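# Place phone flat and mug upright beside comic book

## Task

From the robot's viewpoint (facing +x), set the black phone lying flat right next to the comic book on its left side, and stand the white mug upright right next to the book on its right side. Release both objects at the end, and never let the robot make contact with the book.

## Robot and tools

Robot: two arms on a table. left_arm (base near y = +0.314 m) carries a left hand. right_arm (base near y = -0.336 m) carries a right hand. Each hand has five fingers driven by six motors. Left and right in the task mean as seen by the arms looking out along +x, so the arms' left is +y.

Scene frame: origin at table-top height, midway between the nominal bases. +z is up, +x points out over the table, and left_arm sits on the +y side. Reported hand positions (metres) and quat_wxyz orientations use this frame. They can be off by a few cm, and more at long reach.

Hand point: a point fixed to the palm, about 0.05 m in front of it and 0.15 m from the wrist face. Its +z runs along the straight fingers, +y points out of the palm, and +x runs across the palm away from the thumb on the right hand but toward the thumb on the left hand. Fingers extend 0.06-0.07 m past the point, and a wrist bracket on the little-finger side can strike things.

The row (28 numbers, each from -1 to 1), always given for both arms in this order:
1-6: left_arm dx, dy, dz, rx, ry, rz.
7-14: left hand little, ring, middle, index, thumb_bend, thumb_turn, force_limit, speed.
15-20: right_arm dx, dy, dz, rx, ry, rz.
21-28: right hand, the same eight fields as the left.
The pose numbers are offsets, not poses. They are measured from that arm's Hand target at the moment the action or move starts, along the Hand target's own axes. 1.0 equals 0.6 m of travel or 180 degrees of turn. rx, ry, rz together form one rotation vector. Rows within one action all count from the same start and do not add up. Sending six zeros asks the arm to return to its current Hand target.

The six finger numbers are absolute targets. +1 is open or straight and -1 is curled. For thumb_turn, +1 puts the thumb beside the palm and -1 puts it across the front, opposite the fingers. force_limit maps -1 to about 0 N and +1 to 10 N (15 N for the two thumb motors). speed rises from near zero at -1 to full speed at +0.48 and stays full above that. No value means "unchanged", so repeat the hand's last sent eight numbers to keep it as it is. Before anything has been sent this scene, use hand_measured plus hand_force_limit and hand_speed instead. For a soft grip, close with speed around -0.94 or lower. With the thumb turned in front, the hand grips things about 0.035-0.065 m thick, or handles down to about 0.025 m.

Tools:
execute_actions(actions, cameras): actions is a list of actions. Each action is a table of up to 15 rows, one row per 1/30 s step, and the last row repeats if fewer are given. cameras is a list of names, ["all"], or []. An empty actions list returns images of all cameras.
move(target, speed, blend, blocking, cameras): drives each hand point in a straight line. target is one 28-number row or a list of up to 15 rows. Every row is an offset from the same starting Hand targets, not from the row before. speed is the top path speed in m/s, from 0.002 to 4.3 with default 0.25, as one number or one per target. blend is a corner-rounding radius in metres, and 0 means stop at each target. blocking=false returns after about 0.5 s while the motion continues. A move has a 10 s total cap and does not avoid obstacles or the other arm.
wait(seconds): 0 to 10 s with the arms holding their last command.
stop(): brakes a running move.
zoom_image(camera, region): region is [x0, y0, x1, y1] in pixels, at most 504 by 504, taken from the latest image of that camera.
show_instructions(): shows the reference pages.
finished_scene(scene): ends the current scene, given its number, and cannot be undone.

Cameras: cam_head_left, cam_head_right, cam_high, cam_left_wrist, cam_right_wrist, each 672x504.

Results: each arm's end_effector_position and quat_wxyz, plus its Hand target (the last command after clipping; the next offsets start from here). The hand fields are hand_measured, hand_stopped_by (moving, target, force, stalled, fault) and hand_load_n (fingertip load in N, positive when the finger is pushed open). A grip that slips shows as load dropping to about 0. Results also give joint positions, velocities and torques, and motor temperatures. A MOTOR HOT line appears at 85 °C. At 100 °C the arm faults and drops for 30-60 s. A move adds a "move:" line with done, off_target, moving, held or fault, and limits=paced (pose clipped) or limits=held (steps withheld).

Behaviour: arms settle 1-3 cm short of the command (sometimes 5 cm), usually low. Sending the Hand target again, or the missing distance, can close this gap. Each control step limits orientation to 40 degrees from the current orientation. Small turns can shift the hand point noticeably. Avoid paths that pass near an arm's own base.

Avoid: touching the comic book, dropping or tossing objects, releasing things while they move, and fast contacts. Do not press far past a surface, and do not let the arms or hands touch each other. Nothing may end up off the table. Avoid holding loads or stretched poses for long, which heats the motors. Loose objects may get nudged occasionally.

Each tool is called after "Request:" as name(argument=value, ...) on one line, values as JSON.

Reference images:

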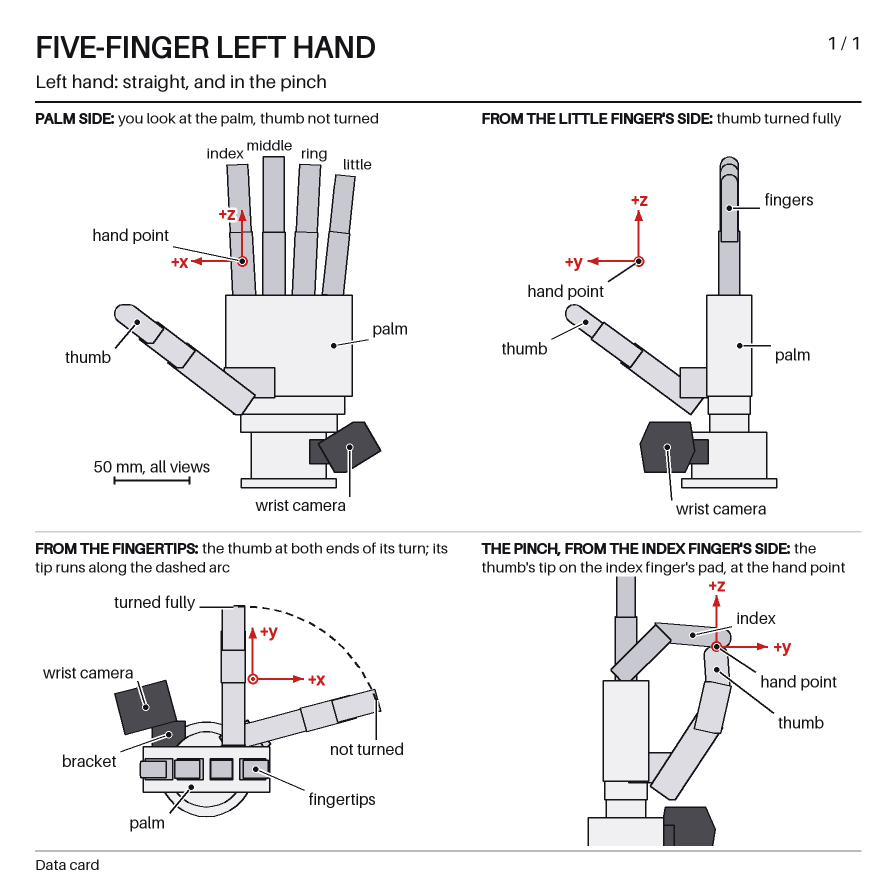

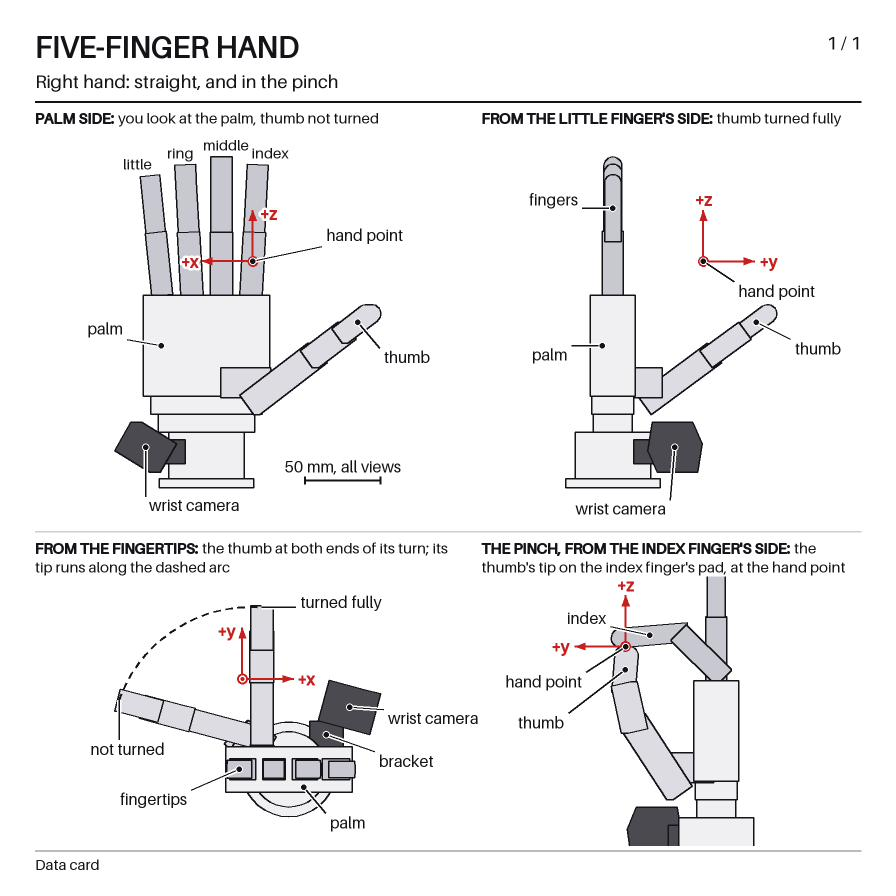

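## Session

Request:
execute_actions(actions=[])

Request:
zoom_image(camera="cam_head_right", region=[150, 80, 600, 380])

Request:
zoom_image(camera="cam_high", region=[80, 180, 540, 450])

Scene clock: 0.00 s.
left_arm: end_effector_position=(+0.7553, +0.3828, +0.3880) hand_measured=(+1.000, +1.000, +1.000, +1.000, +1.000, +1.000) hand_load_n=(+0.0, +0.0, +0.0, +0.0, +0.0, +0.0) hand_stopped_by=(target, target, target, target, target, target) hand_force_limit=0.00 hand_speed=-0.80 end_effector_quat_wxyz=(+0.625, -0.553, +0.538, +0.116) | right_arm: end_effector_position=(+0.6512, +0.1888, +0.2222) hand_measured=(+1.000, +1.000, +1.000, +1.000, +1.000, +1.000) hand_load_n=(+0.0, +0.0, +0.0, +0.0, +0.0, +0.0) hand_stopped_by=(target, target, target, target, target, target) hand_force_limit=0.00 hand_speed=-0.80 end_effector_quat_wxyz=(+0.248, -0.589, +0.652, +0.409)
Joint positions: left_arm=[-0.12 2.248 2.599 -0.768 -1.077 0.583] | right_arm=[0.475 2.467 2.577 -1.275 -0.94 0.781]
Joint velocities: within noise
Joint torques (N m): no reading
Motor temperatures (°C): left_arm=[27 33 34 27 26 24] | right_arm=[26 34 34 28 25 25]
Heat: left arm: hottest elbow 34 °C; right arm: hottest shoulder 34 °C.
Hand target: left_arm +0.7528, +0.3831, +0.4102; +0.635, -0.557, +0.525, +0.102 | right_arm +0.6539, +0.1901, +0.2215; +0.252, -0.590, +0.650, +0.408

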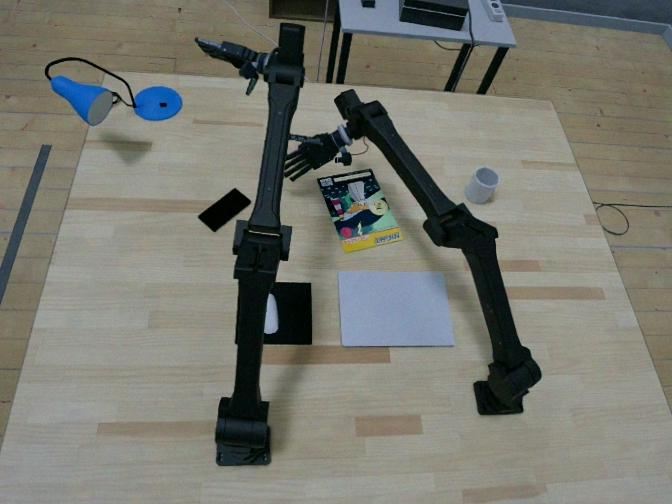

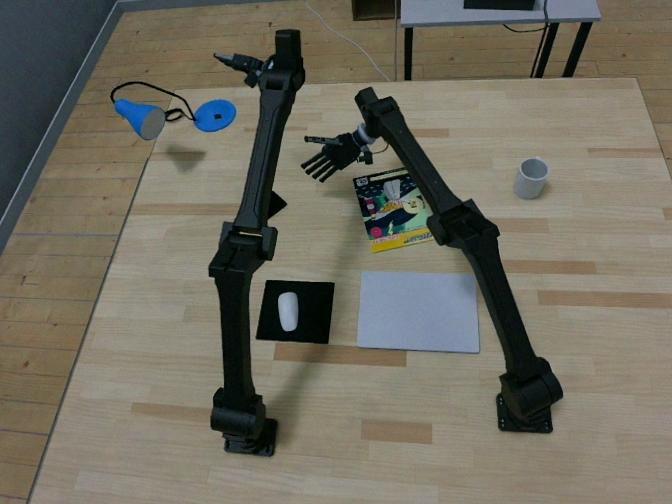

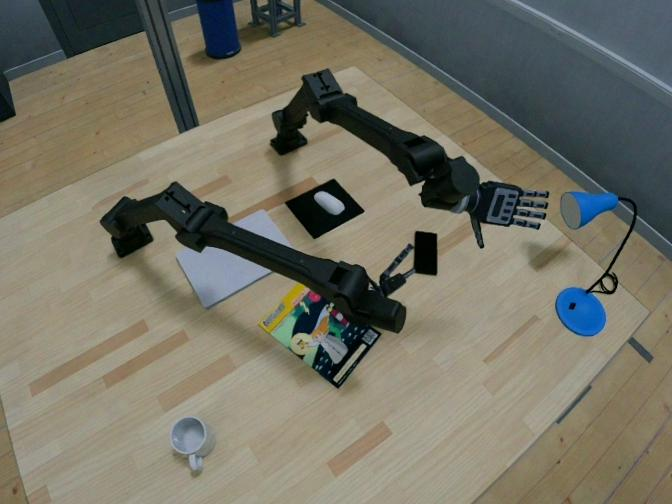

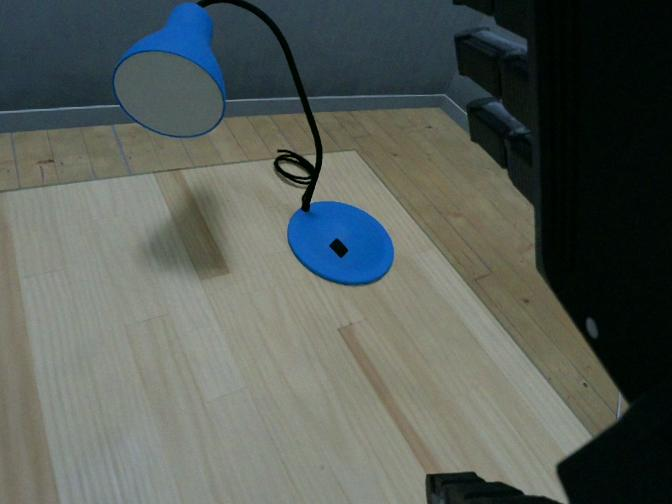

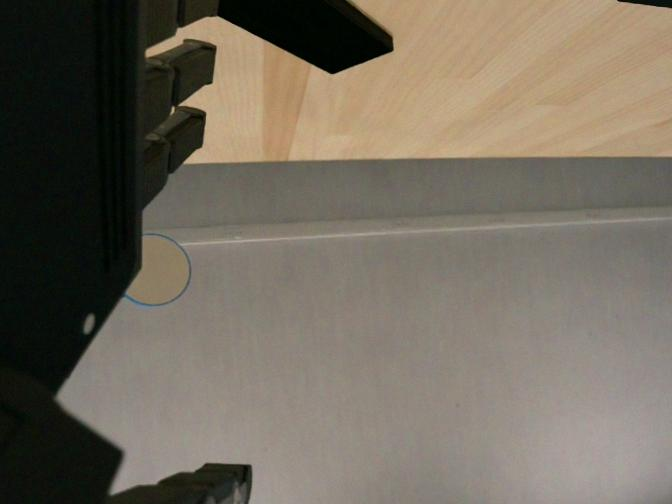

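Scaled by 1.120 from the camera's 672x504 image, which has a finer 960x720 frame.

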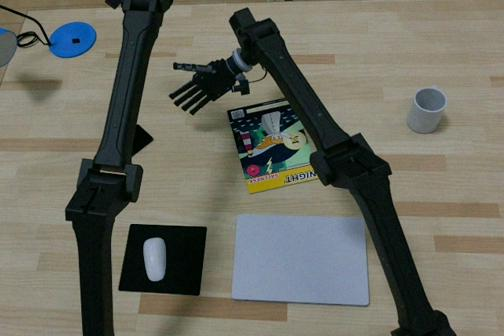

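Scaled by 1.096 from the camera's 672x504 image, which has a finer 960x720 frame.

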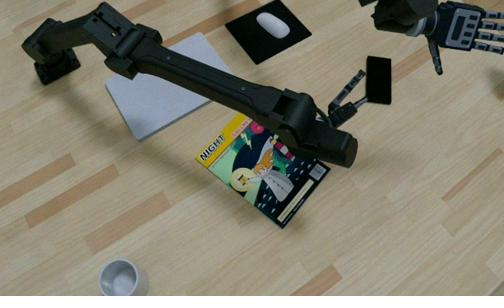

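Request:
move(target=[[0.037,0.2,0.052,-0.24,0.04,-0.2,1,1,1,1,1,1,0,-0.8,0.125,-0.022,-0.501,0.126,0.11,0.166,1,1,1,1,1,1,0,-0.8],[0.074,0.4,0.105,-0.477,0.077,-0.395,1,1,1,1,1,1,0,-0.8,0.449,-0.127,-0.97,0.2523,0.2206,0.3321,1,1,1,1,1,1,0,-0.8]], blend=0.05, cameras=["all"])

Request:
zoom_image(camera="cam_head_right", region=[180, 130, 460, 270])

Request:
zoom_image(camera="cam_high", region=[140, 200, 500, 490])

Scene clock: 117.57 s.
left_arm: end_effector_position=(+0.6390, +0.4988, +0.1979) hand_measured=(+1.000, +1.000, +1.000, +1.000, +1.000, +1.000) hand_load_n=(+0.0, +0.0, +0.0, +0.0, +0.0, +0.0) hand_stopped_by=(target, target, target, target, target, target) hand_force_limit=0.00 hand_speed=-0.80 end_effector_quat_wxyz=(-0.010, +0.999, +0.001, +0.043) | right_arm: end_effector_position=(+0.7605, -0.4385, +0.3096) hand_measured=(+1.000, +1.000, +1.000, +1.000, +1.000, +1.000) hand_load_n=(+0.0, +0.0, +0.0, +0.0, +0.0, +0.0) hand_stopped_by=(target, target, target, target, target, target) hand_force_limit=0.00 hand_speed=-0.80 end_effector_quat_wxyz=(+0.152, -0.142, +0.977, -0.042)
Joint positions: left_arm=[0.372 2.216 2.403 -1.67 0.011 -1.214] | right_arm=[-0.243 2.152 2.566 -1.671 -0.037 1.042]
Joint torques (N m): left_arm=[-1.96 -18.08 8.35 -0.58 0.02 -0.09] | right_arm=[-1.08 -19.14 12.04 -0.16 0.06 0.04]
Motor temperatures (°C): left_arm=[27 39 43 27 26 24] | right_arm=[26 43 39 27 26 25]
Heat: left arm: hottest elbow 43 °C; right arm: hottest shoulder 43 °C.
Hand target: left_arm +0.6350, +0.5000, +0.2205; +0.001, +1.000, +0.000, +0.001 | right_arm +0.7696, -0.4406, +0.3003; +0.000, -0.164, +0.986, +0.000
Off the commanded pose: left_arm 0.023 m, 5 deg | right_arm 0.013 m, 18 deg.
elbow stopped short (left arm): the move would have taken joint 3 (elbow) straighter than the controller allows.
joint sent to its limit (left arm) — joint 4 (wrist pitch), lower limit. The joint targets are off in orientation, not in position.
joint sent to its limit (right arm) — joint 4 (wrist pitch), lower limit. The joint targets are off in orientation, not in position.
move: off_target (left_arm, right_arm)

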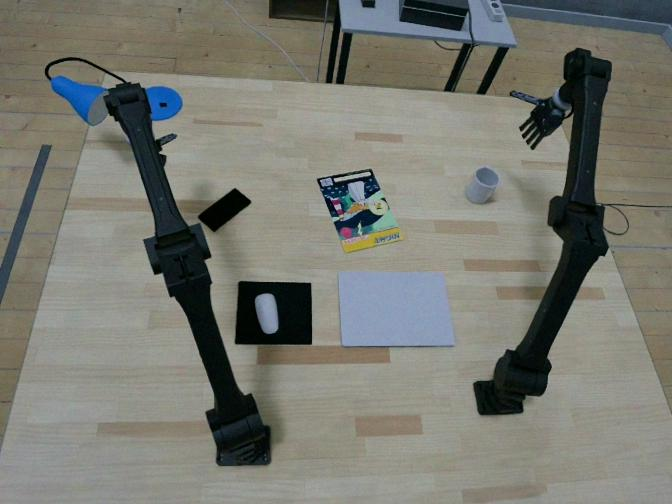

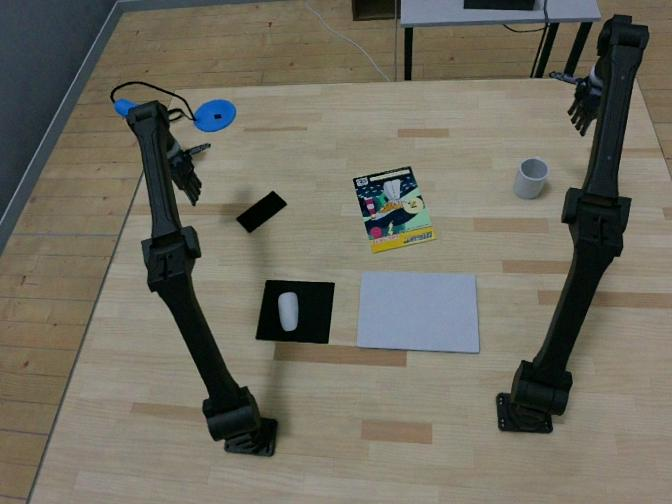

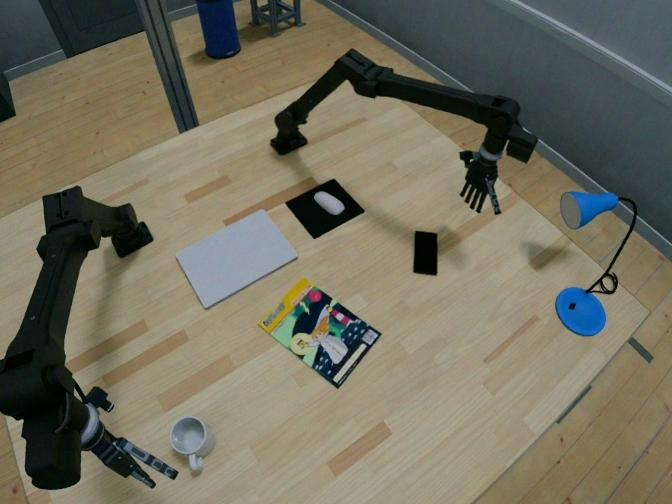

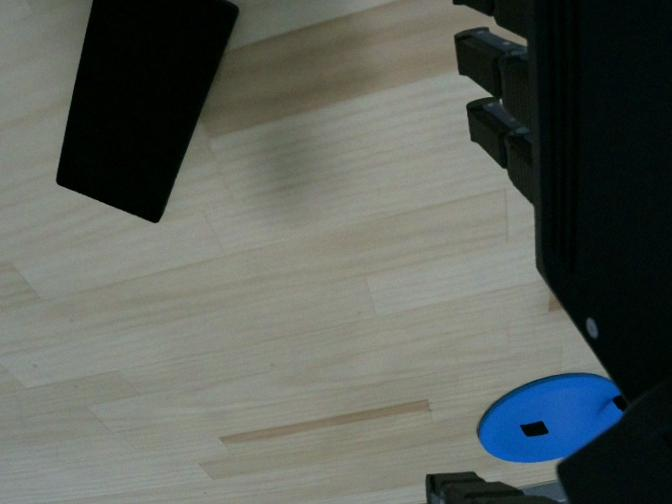

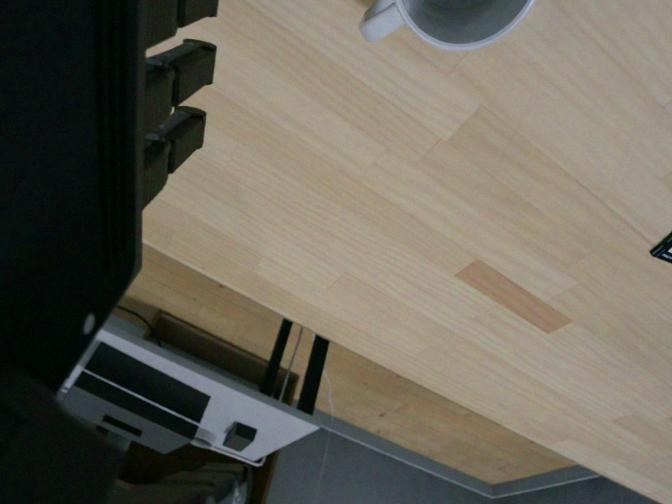

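Scaled by 1.800 from the camera's 672x504 image, which has a finer 960x720 frame.

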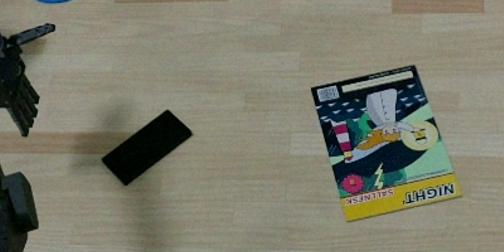

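Scaled by 1.400 from the camera's 672x504 image, which has a finer 960x720 frame.

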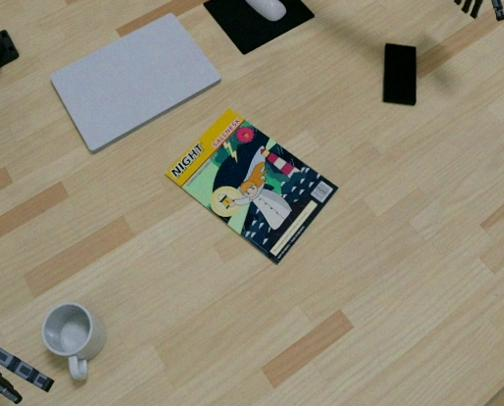

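Request:
move(target=[[0,0.033,0,0,0,0,1,1,1,1,1,1,0,-0.8,-0.012,-0.086,0,0,0,0,0.65,1,1,0.7,1,1,0,-0.2],[0,0.033,0.205,0,0,0,1,1,1,1,1,1,0,-0.8,-0.012,-0.086,0.29,0,0,0,0.65,1,1,0.7,1,1,0,-0.2]], blend=0.01, speed=0.15, cameras=["all"])

Request:
zoom_image(camera="cam_head_right", region=[480, 120, 620, 230])

Request:
zoom_image(camera="cam_high", region=[60, 370, 260, 500])

Request:
zoom_image(camera="cam_high", region=[390, 190, 520, 300])

Scene clock: 156.00 s.
left_arm: end_effector_position=(+0.6301, +0.4865, +0.1019) hand_measured=(+1.000, +1.000, +1.000, +1.000, +1.000, +1.000) hand_load_n=(+0.0, +0.0, +0.0, +0.0, +0.0, +0.0) hand_stopped_by=(target, target, target, target, target, target) hand_force_limit=0.00 hand_speed=-0.80 end_effector_quat_wxyz=(+0.002, +1.000, +0.006, -0.001) | right_arm: end_effector_position=(+0.7942, -0.4869, +0.1509) hand_measured=(+0.650, +1.000, +1.000, +0.700, +1.000, +1.000) hand_load_n=(+0.0, +0.0, +0.5, +0.0, +0.0, +0.0) hand_stopped_by=(target, target, target, target, target, target) hand_force_limit=0.00 hand_speed=-0.20 end_effector_quat_wxyz=(+0.070, -0.150, +0.986, -0.026)
Joint positions: left_arm=[0.357 2.235 2.192 -1.531 0.003 -1.236] | right_arm=[-0.287 2.441 2.689 -1.671 -0.012 0.979]
Joint torques (N m): left_arm=[-3.25 -15.03 8.01 0.31 -0.14 -0.01] | right_arm=[-1.14 -22.42 9.1 -0.54 0.07 -0.12]
Heat: left arm: hottest elbow 41 °C; right arm: hottest shoulder 44 °C.
Hand target: left_arm +0.6353, +0.4801, +0.0974; +0.000, +1.000, +0.000, +0.001 | right_arm +0.7930, -0.4870, +0.1264; +0.000, -0.164, +0.986, +0.000
Off the commanded pose: left_arm 0.009 m, 1 deg | right_arm 0.025 m, 9 deg.
joint sent to its limit (right arm) — joint 4 (wrist pitch), lower limit. The joint targets are off in orientation, not in position.
move: off_target (right_arm)

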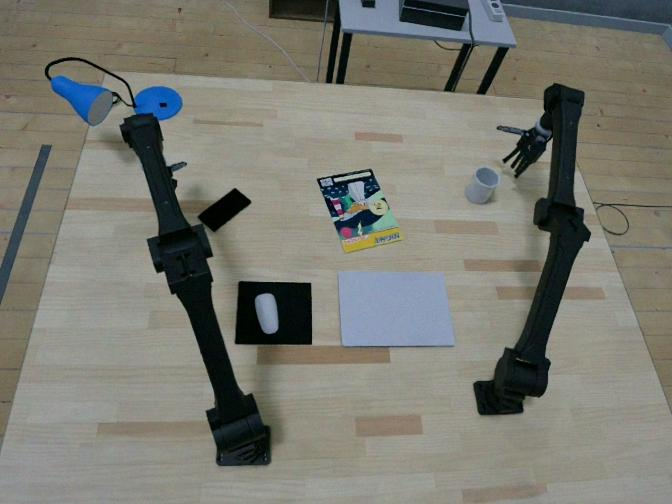

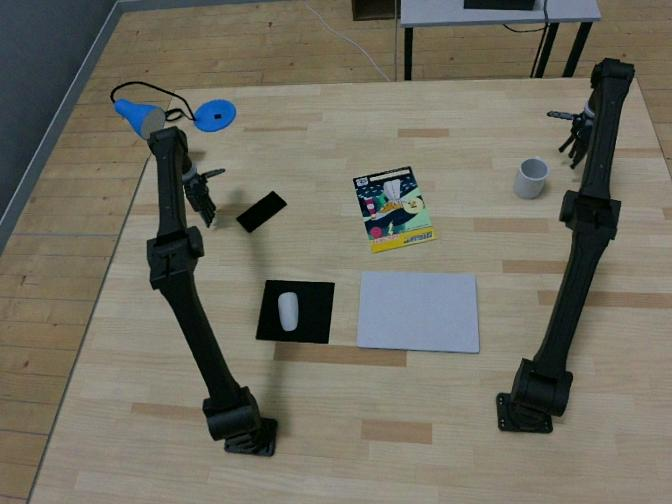

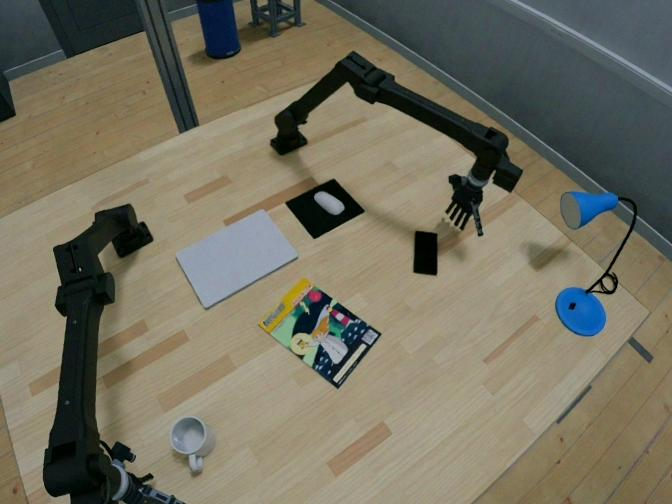

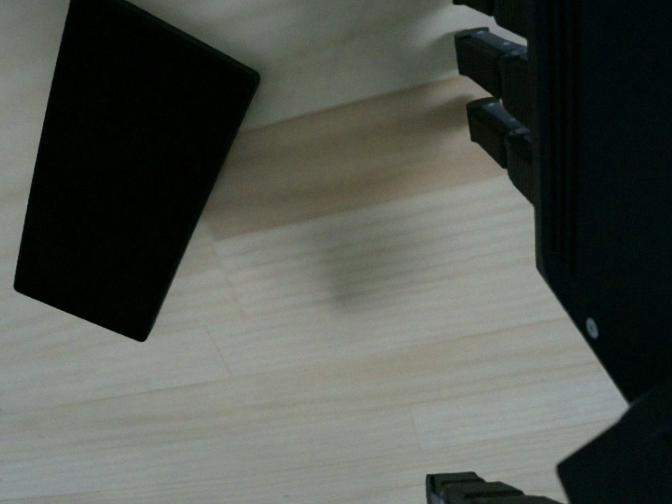

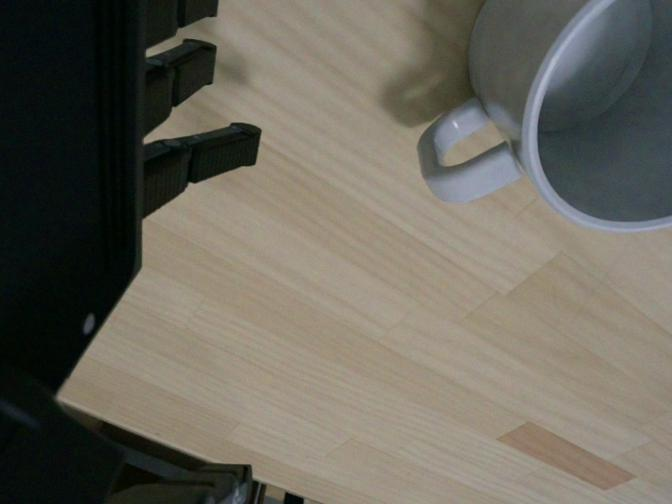

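Scaled by 3.600 from the camera's 672x504 image, which has a finer 960x720 frame.

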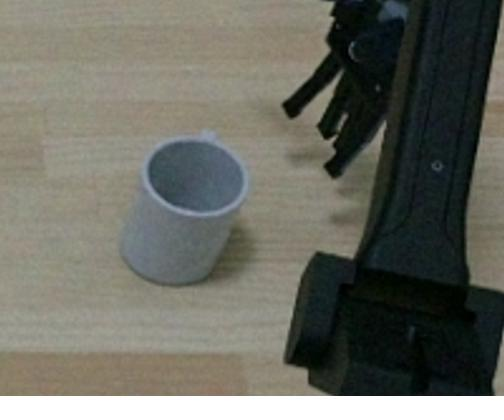

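Scaled by 2.520 from the camera's 672x504 image, which has a finer 960x720 frame.

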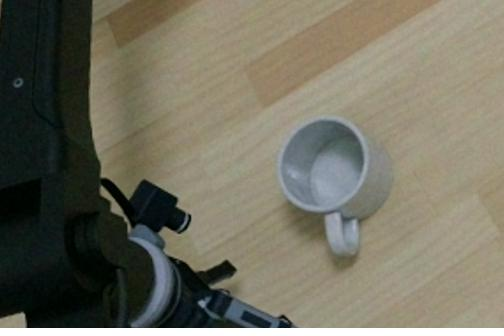

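Scaled by 3.877 from the camera's 672x504 image, which has a finer 960x720 frame.

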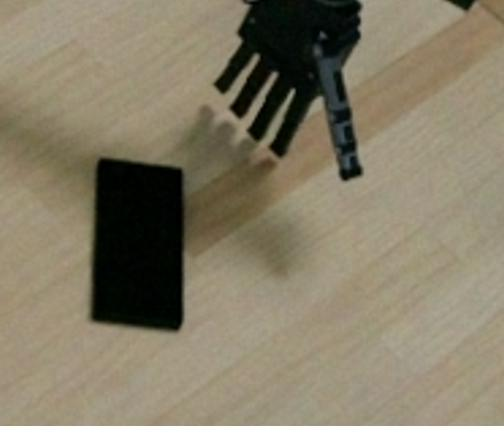

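Request:
move(target=[[0,0.03,0.006,0,0,0,1,1,1,1,1,1,0,-0.8,0,0,0.036,0,0,0,0.65,1,1,0.7,1,1,0,-0.2],[0,0.183,0.006,0,0,0,1,1,1,1,1,1,0,-0.8,0.0305,0.0475,0.036,0,0,0.067,0.65,1,1,0.7,1,1,0,-0.2]], blend=0.01, speed=0.1, cameras=["all"])

Request:
zoom_image(camera="cam_head_right", region=[480, 120, 620, 230])

Request:
zoom_image(camera="cam_high", region=[60, 370, 260, 500])

Request:
zoom_image(camera="cam_high", region=[360, 210, 490, 320])

Scene clock: 202.43 s.
left_arm: end_effector_position=(+0.6330, +0.3847, +0.0918) hand_measured=(+1.000, +1.000, +1.000, +1.000, +1.000, +1.000) hand_load_n=(+0.0, +0.0, +0.0, +0.0, +0.0, +0.0) hand_stopped_by=(target, target, target, target, target, target) hand_force_limit=0.00 hand_speed=-0.80 end_effector_quat_wxyz=(-0.003, +1.000, +0.006, -0.005) | right_arm: end_effector_position=(+0.7637, -0.4728, +0.0992) hand_measured=(+0.650, +1.000, +1.000, +0.700, +1.000, +1.000) hand_load_n=(+0.0, +0.0, +0.0, +0.0, +0.0, +0.0) hand_stopped_by=(target, target, target, target, target, target) hand_force_limit=0.00 hand_speed=-0.20 end_effector_quat_wxyz=(-0.007, -0.059, +0.998, +0.003)
Joint positions: left_arm=[0.208 2.158 2.033 -1.454 -0.007 -1.387] | right_arm=[-0.278 2.378 2.441 -1.65 -0.001 1.171]
Joint torques (N m): left_arm=[-3.55 -15.97 6.78 0.12 0.29 -0.11] | right_arm=[-0.44 -25.29 7.35 0.16 0 0.02]
Heat: left arm: hottest shoulder 40 °C; right arm: hottest shoulder 43 °C.
Hand target: left_arm +0.6354, +0.3702, +0.0938; +0.001, +1.000, +0.000, +0.001 | right_arm +0.7664, -0.4660, +0.1047; +0.000, -0.060, +0.998, +0.000
Off the commanded pose: left_arm 0.015 m, 1 deg | right_arm 0.009 m, 1 deg.
move: off_target (left_arm)

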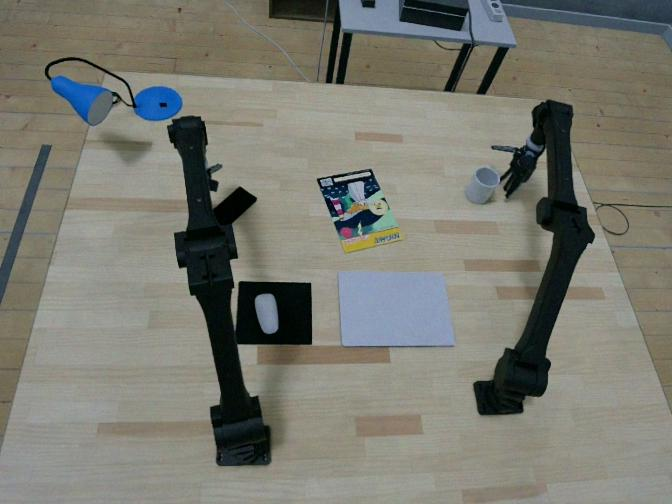

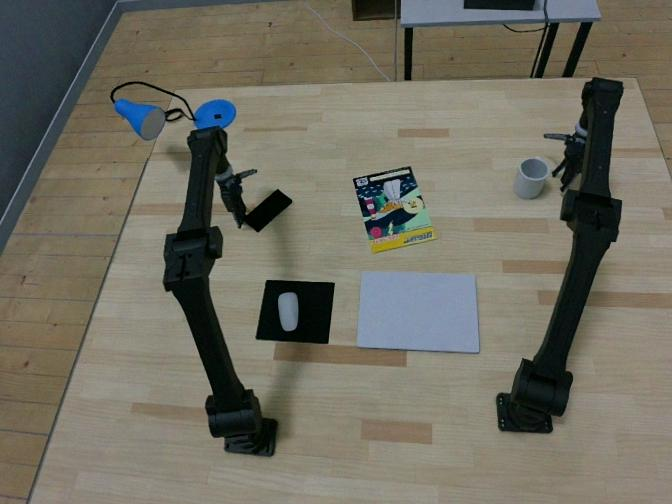

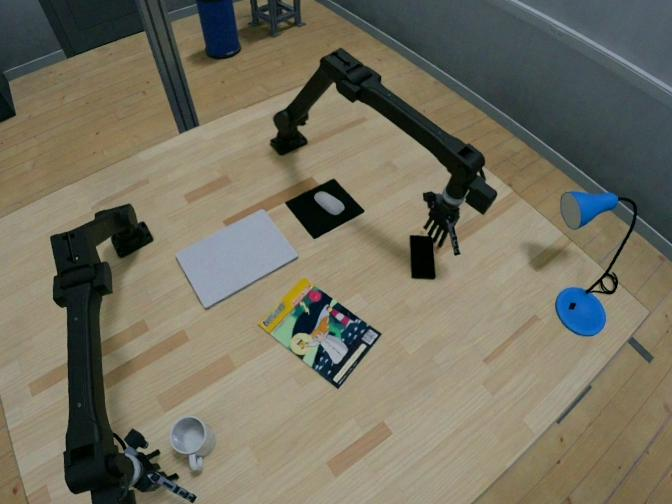

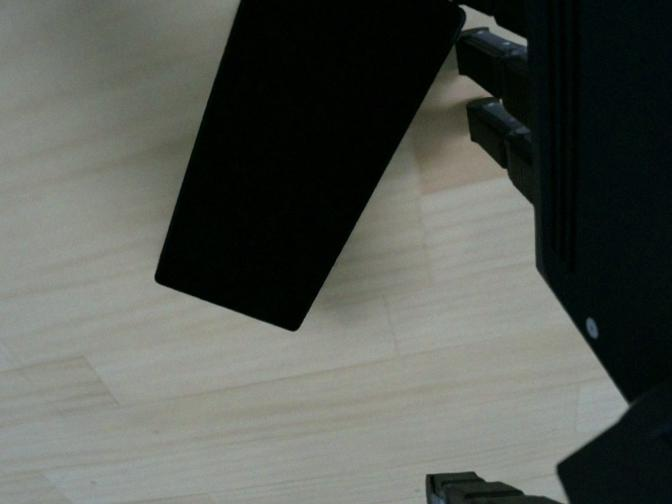

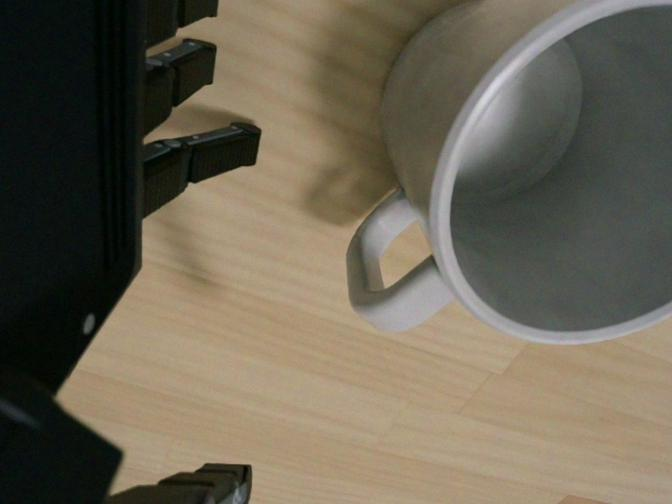

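Scaled by 3.600 from the camera's 672x504 image, which has a finer 960x720 frame.

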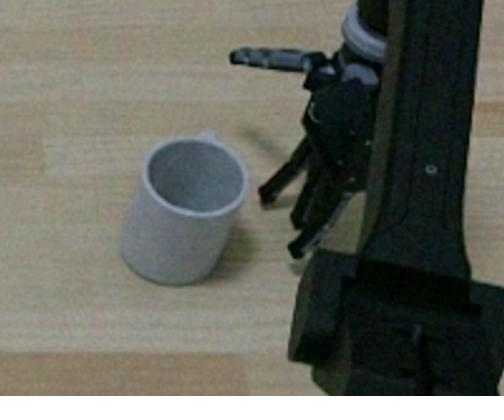

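Scaled by 2.520 from the camera's 672x504 image, which has a finer 960x720 frame.

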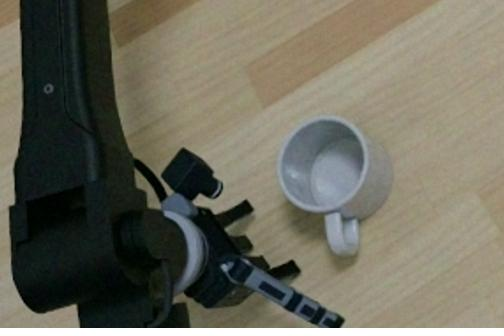

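Scaled by 3.877 from the camera's 672x504 image, which has a finer 960x720 frame.

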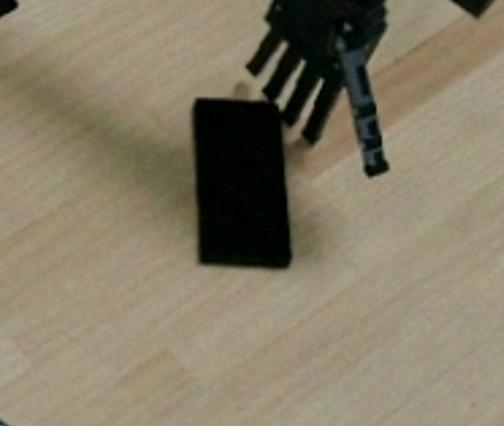

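Request:
move(target=[[0,0.1,0,0,0,0,1,1,1,1,1,1,0,-0.8,0.017,0.147,0,0,0,0,0.65,1,1,0.7,1,1,0,-0.2]], speed=0.1, cameras=["all"])

Request:
zoom_image(camera="cam_head_right", region=[480, 120, 620, 230])

Request:
zoom_image(camera="cam_head_right", region=[200, 150, 450, 270])

Request:
zoom_image(camera="cam_high", region=[340, 210, 470, 320])

Scene clock: 246.03 s.
left_arm: end_effector_position=(+0.6338, +0.3256, +0.0915) hand_measured=(+1.000, +1.000, +1.000, +1.000, +1.000, +1.000) hand_load_n=(+0.0, +0.0, +0.5, +0.0, +0.0, +0.0) hand_stopped_by=(target, target, target, target, target, target) hand_force_limit=0.00 hand_speed=-0.80 end_effector_quat_wxyz=(-0.003, +1.000, +0.007, -0.005) | right_arm: end_effector_position=(+0.7443, -0.3864, +0.0972) hand_measured=(+0.650, +1.000, +1.000, +0.700, +1.000, +1.000) hand_load_n=(+0.0, +0.0, +0.0, +0.5, +0.0, +0.0) hand_stopped_by=(target, target, target, target, target, target) hand_force_limit=0.00 hand_speed=-0.20 end_effector_quat_wxyz=(-0.009, -0.059, +0.998, +0.001)
Joint positions: left_arm=[0.119 2.133 1.99 -1.438 -0.008 -1.477] | right_arm=[-0.163 2.22 2.154 -1.523 0.003 1.286]
Joint torques (N m): left_arm=[-3.6 -14.56 6.94 0.49 0.32 -0.1] | right_arm=[-0.5 -23.88 7.42 0.17 -0.15 0.01]
Heat: left arm: hottest elbow 39 °C; right arm: hottest shoulder 46 °C.
Hand target: left_arm +0.6355, +0.3104, +0.0941; +0.001, +1.000, +0.001, +0.001 | right_arm +0.7459, -0.3796, +0.1048; +0.000, -0.060, +0.998, +0.000
Off the commanded pose: left_arm 0.016 m, 1 deg | right_arm 0.010 m, 1 deg.
move: off_target (left_arm)

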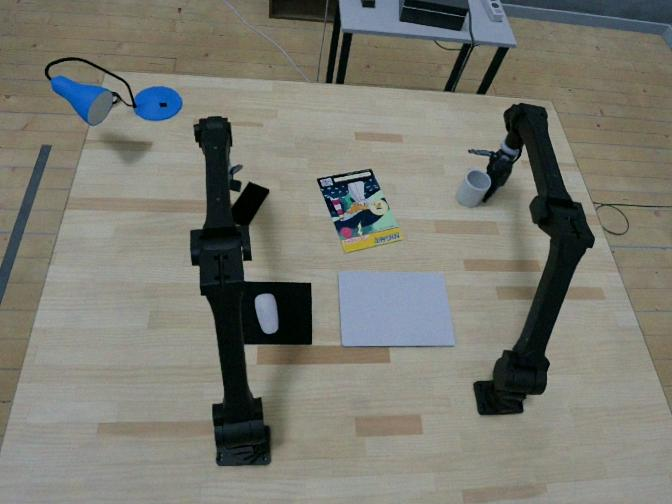

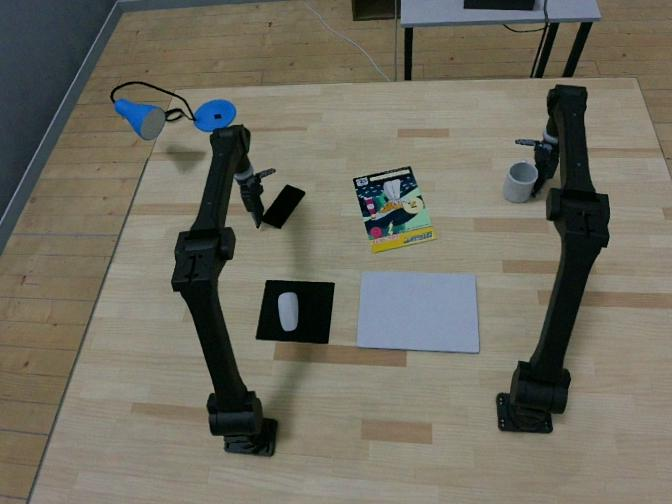

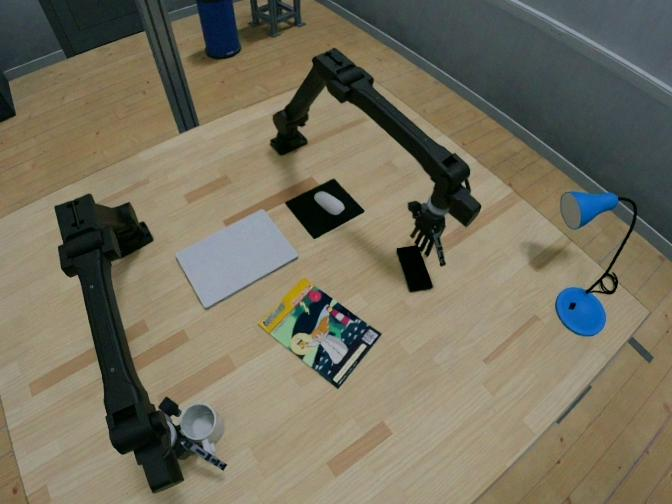

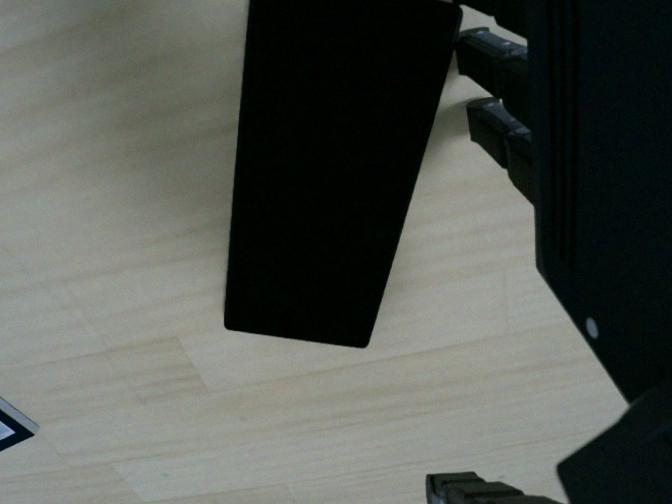

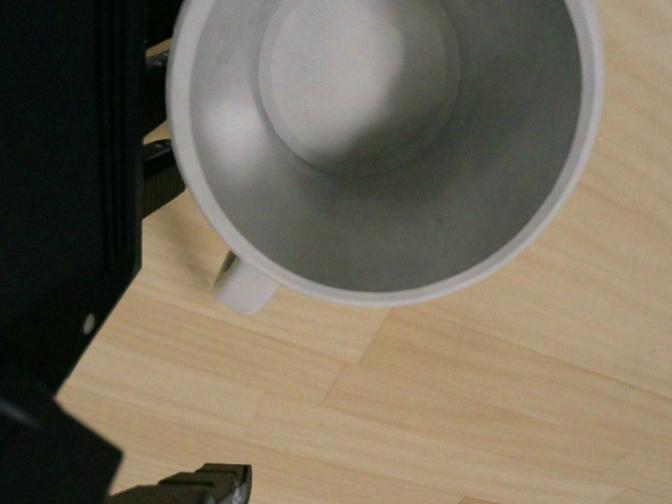

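Scaled by 3.600 from the camera's 672x504 image, which has a finer 960x720 frame.

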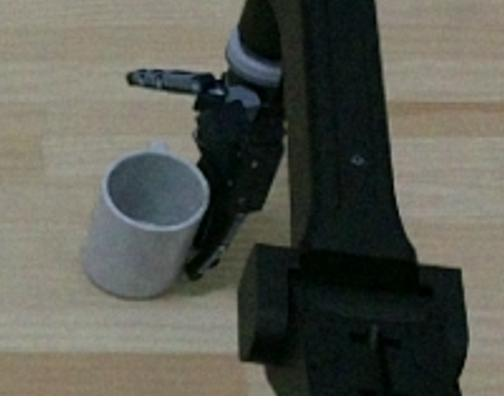

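Scaled by 2.016 from the camera's 672x504 image, which has a finer 960x720 frame.

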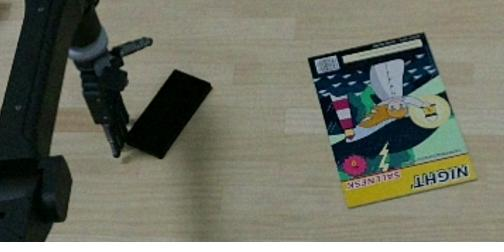

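Scaled by 3.877 from the camera's 672x504 image, which has a finer 960x720 frame.

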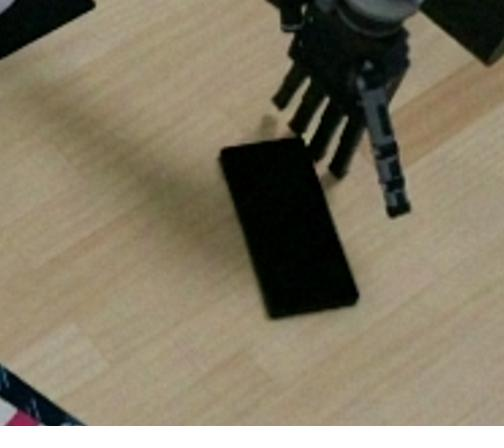

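Request:
move(target=[[0,0.1,0,0,0,0,1,1,1,1,1,1,0,-0.8,0.032,0.2055,0,0,0,0,0.65,1,1,0.7,1,1,0,-0.2]], speed=0.1, cameras=["all"])

Request:
zoom_image(camera="cam_head_right", region=[200, 150, 450, 270])

Request:
zoom_image(camera="cam_high", region=[340, 210, 470, 320])

Scene clock: 270.23 s.
left_arm: end_effector_position=(+0.6345, +0.2652, +0.0912) hand_measured=(+1.000, +1.000, +1.000, +1.000, +1.000, +1.000) hand_load_n=(+0.0, +0.0, +0.0, +0.0, +0.0, +0.0) hand_stopped_by=(target, target, target, target, target, target) hand_force_limit=0.00 hand_speed=-0.80 end_effector_quat_wxyz=(-0.004, +1.000, +0.007, -0.006) | right_arm: end_effector_position=(+0.7106, -0.2646, +0.0951) hand_measured=(+0.650, +1.000, +1.000, +0.700, +1.000, +1.000) hand_load_n=(+0.5, +0.0, +0.0, +0.0, +0.0, +0.0) hand_stopped_by=(target, target, target, target, target, target) hand_force_limit=0.00 hand_speed=-0.20 end_effector_quat_wxyz=(-0.013, -0.061, +0.998, -0.001)
Joint positions: left_arm=[0.027 2.125 1.976 -1.434 -0.008 -1.569] | right_arm=[0.018 2.088 1.924 -1.433 0.003 1.461]
Joint torques (N m): left_arm=[-3.19 -14.56 6.97 0.46 0.37 -0.02] | right_arm=[-0.62 -22.36 7.41 0.24 -0.15 0.04]
Motor temperatures (°C): left_arm=[27 39 38 27 26 24] | right_arm=[26 43 38 27 25 25]
Heat: left arm: hottest shoulder 39 °C; right arm: hottest shoulder 43 °C.
Hand target: left_arm +0.6355, +0.2502, +0.0940; +0.001, +1.000, +0.001, +0.001 | right_arm +0.7122, -0.2595, +0.1048; +0.000, -0.059, +0.998, +0.000
Off the commanded pose: left_arm 0.015 m, 1 deg | right_arm 0.011 m, 1 deg.
move: off_target (left_arm, right_arm)

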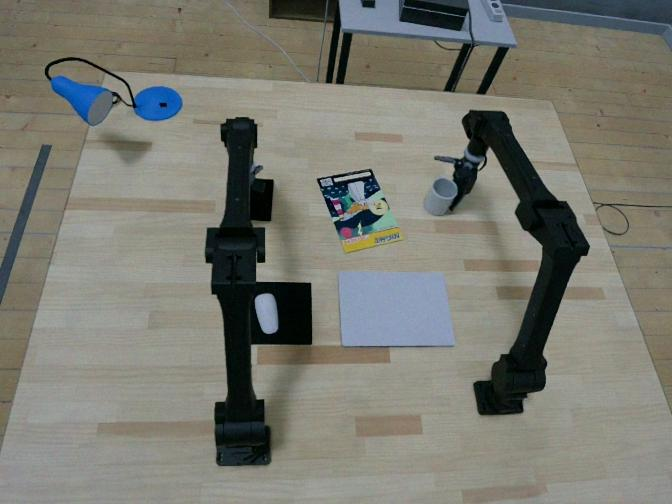

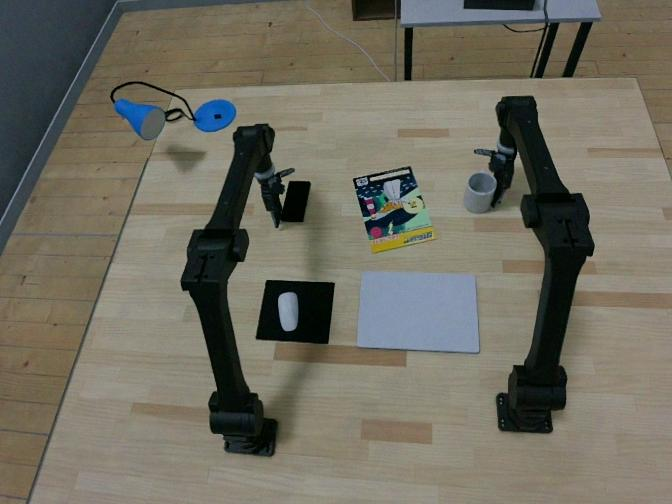

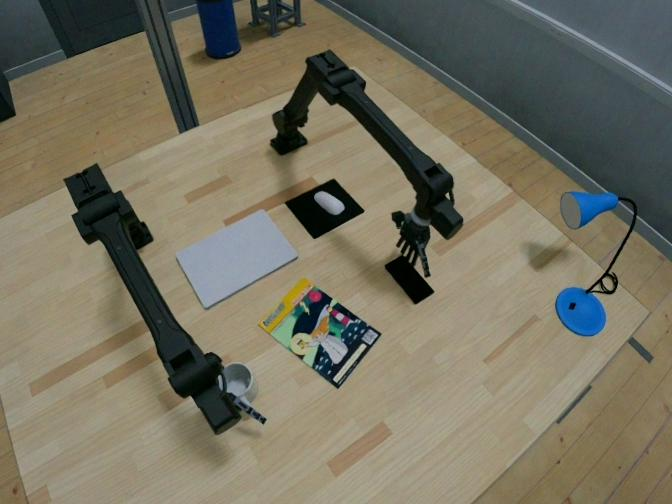

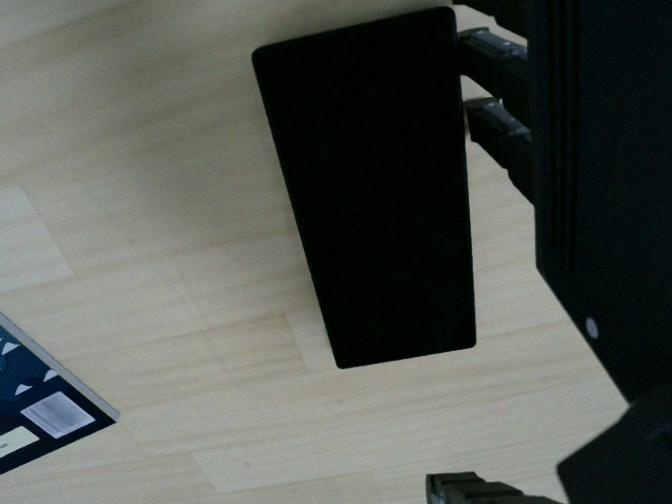

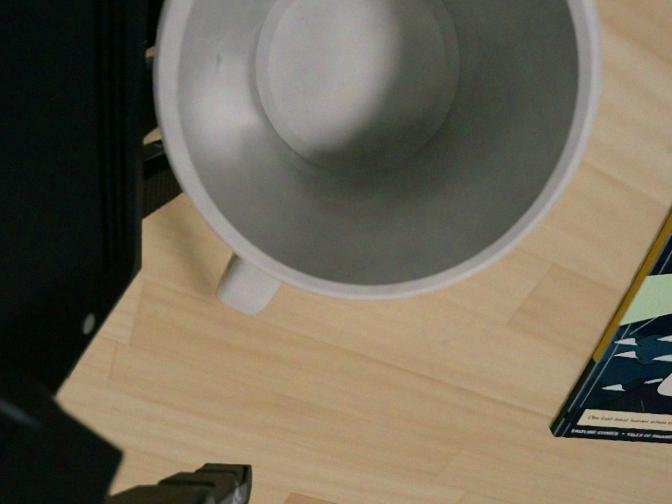

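Scaled by 2.016 from the camera's 672x504 image, which has a finer 960x720 frame.

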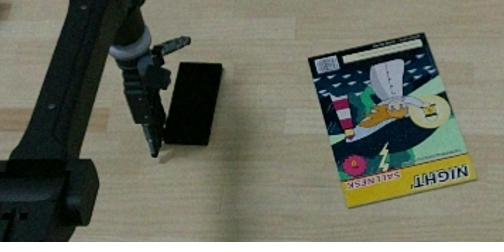

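Scaled by 3.877 from the camera's 672x504 image, which has a finer 960x720 frame.

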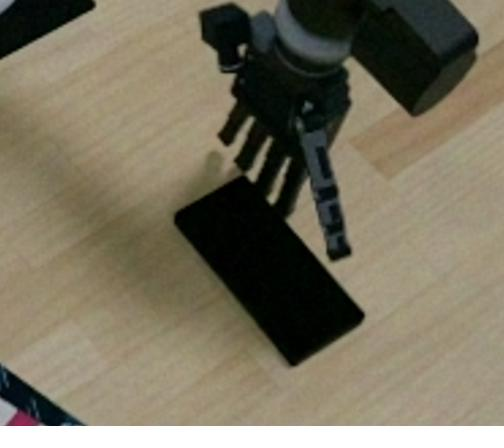

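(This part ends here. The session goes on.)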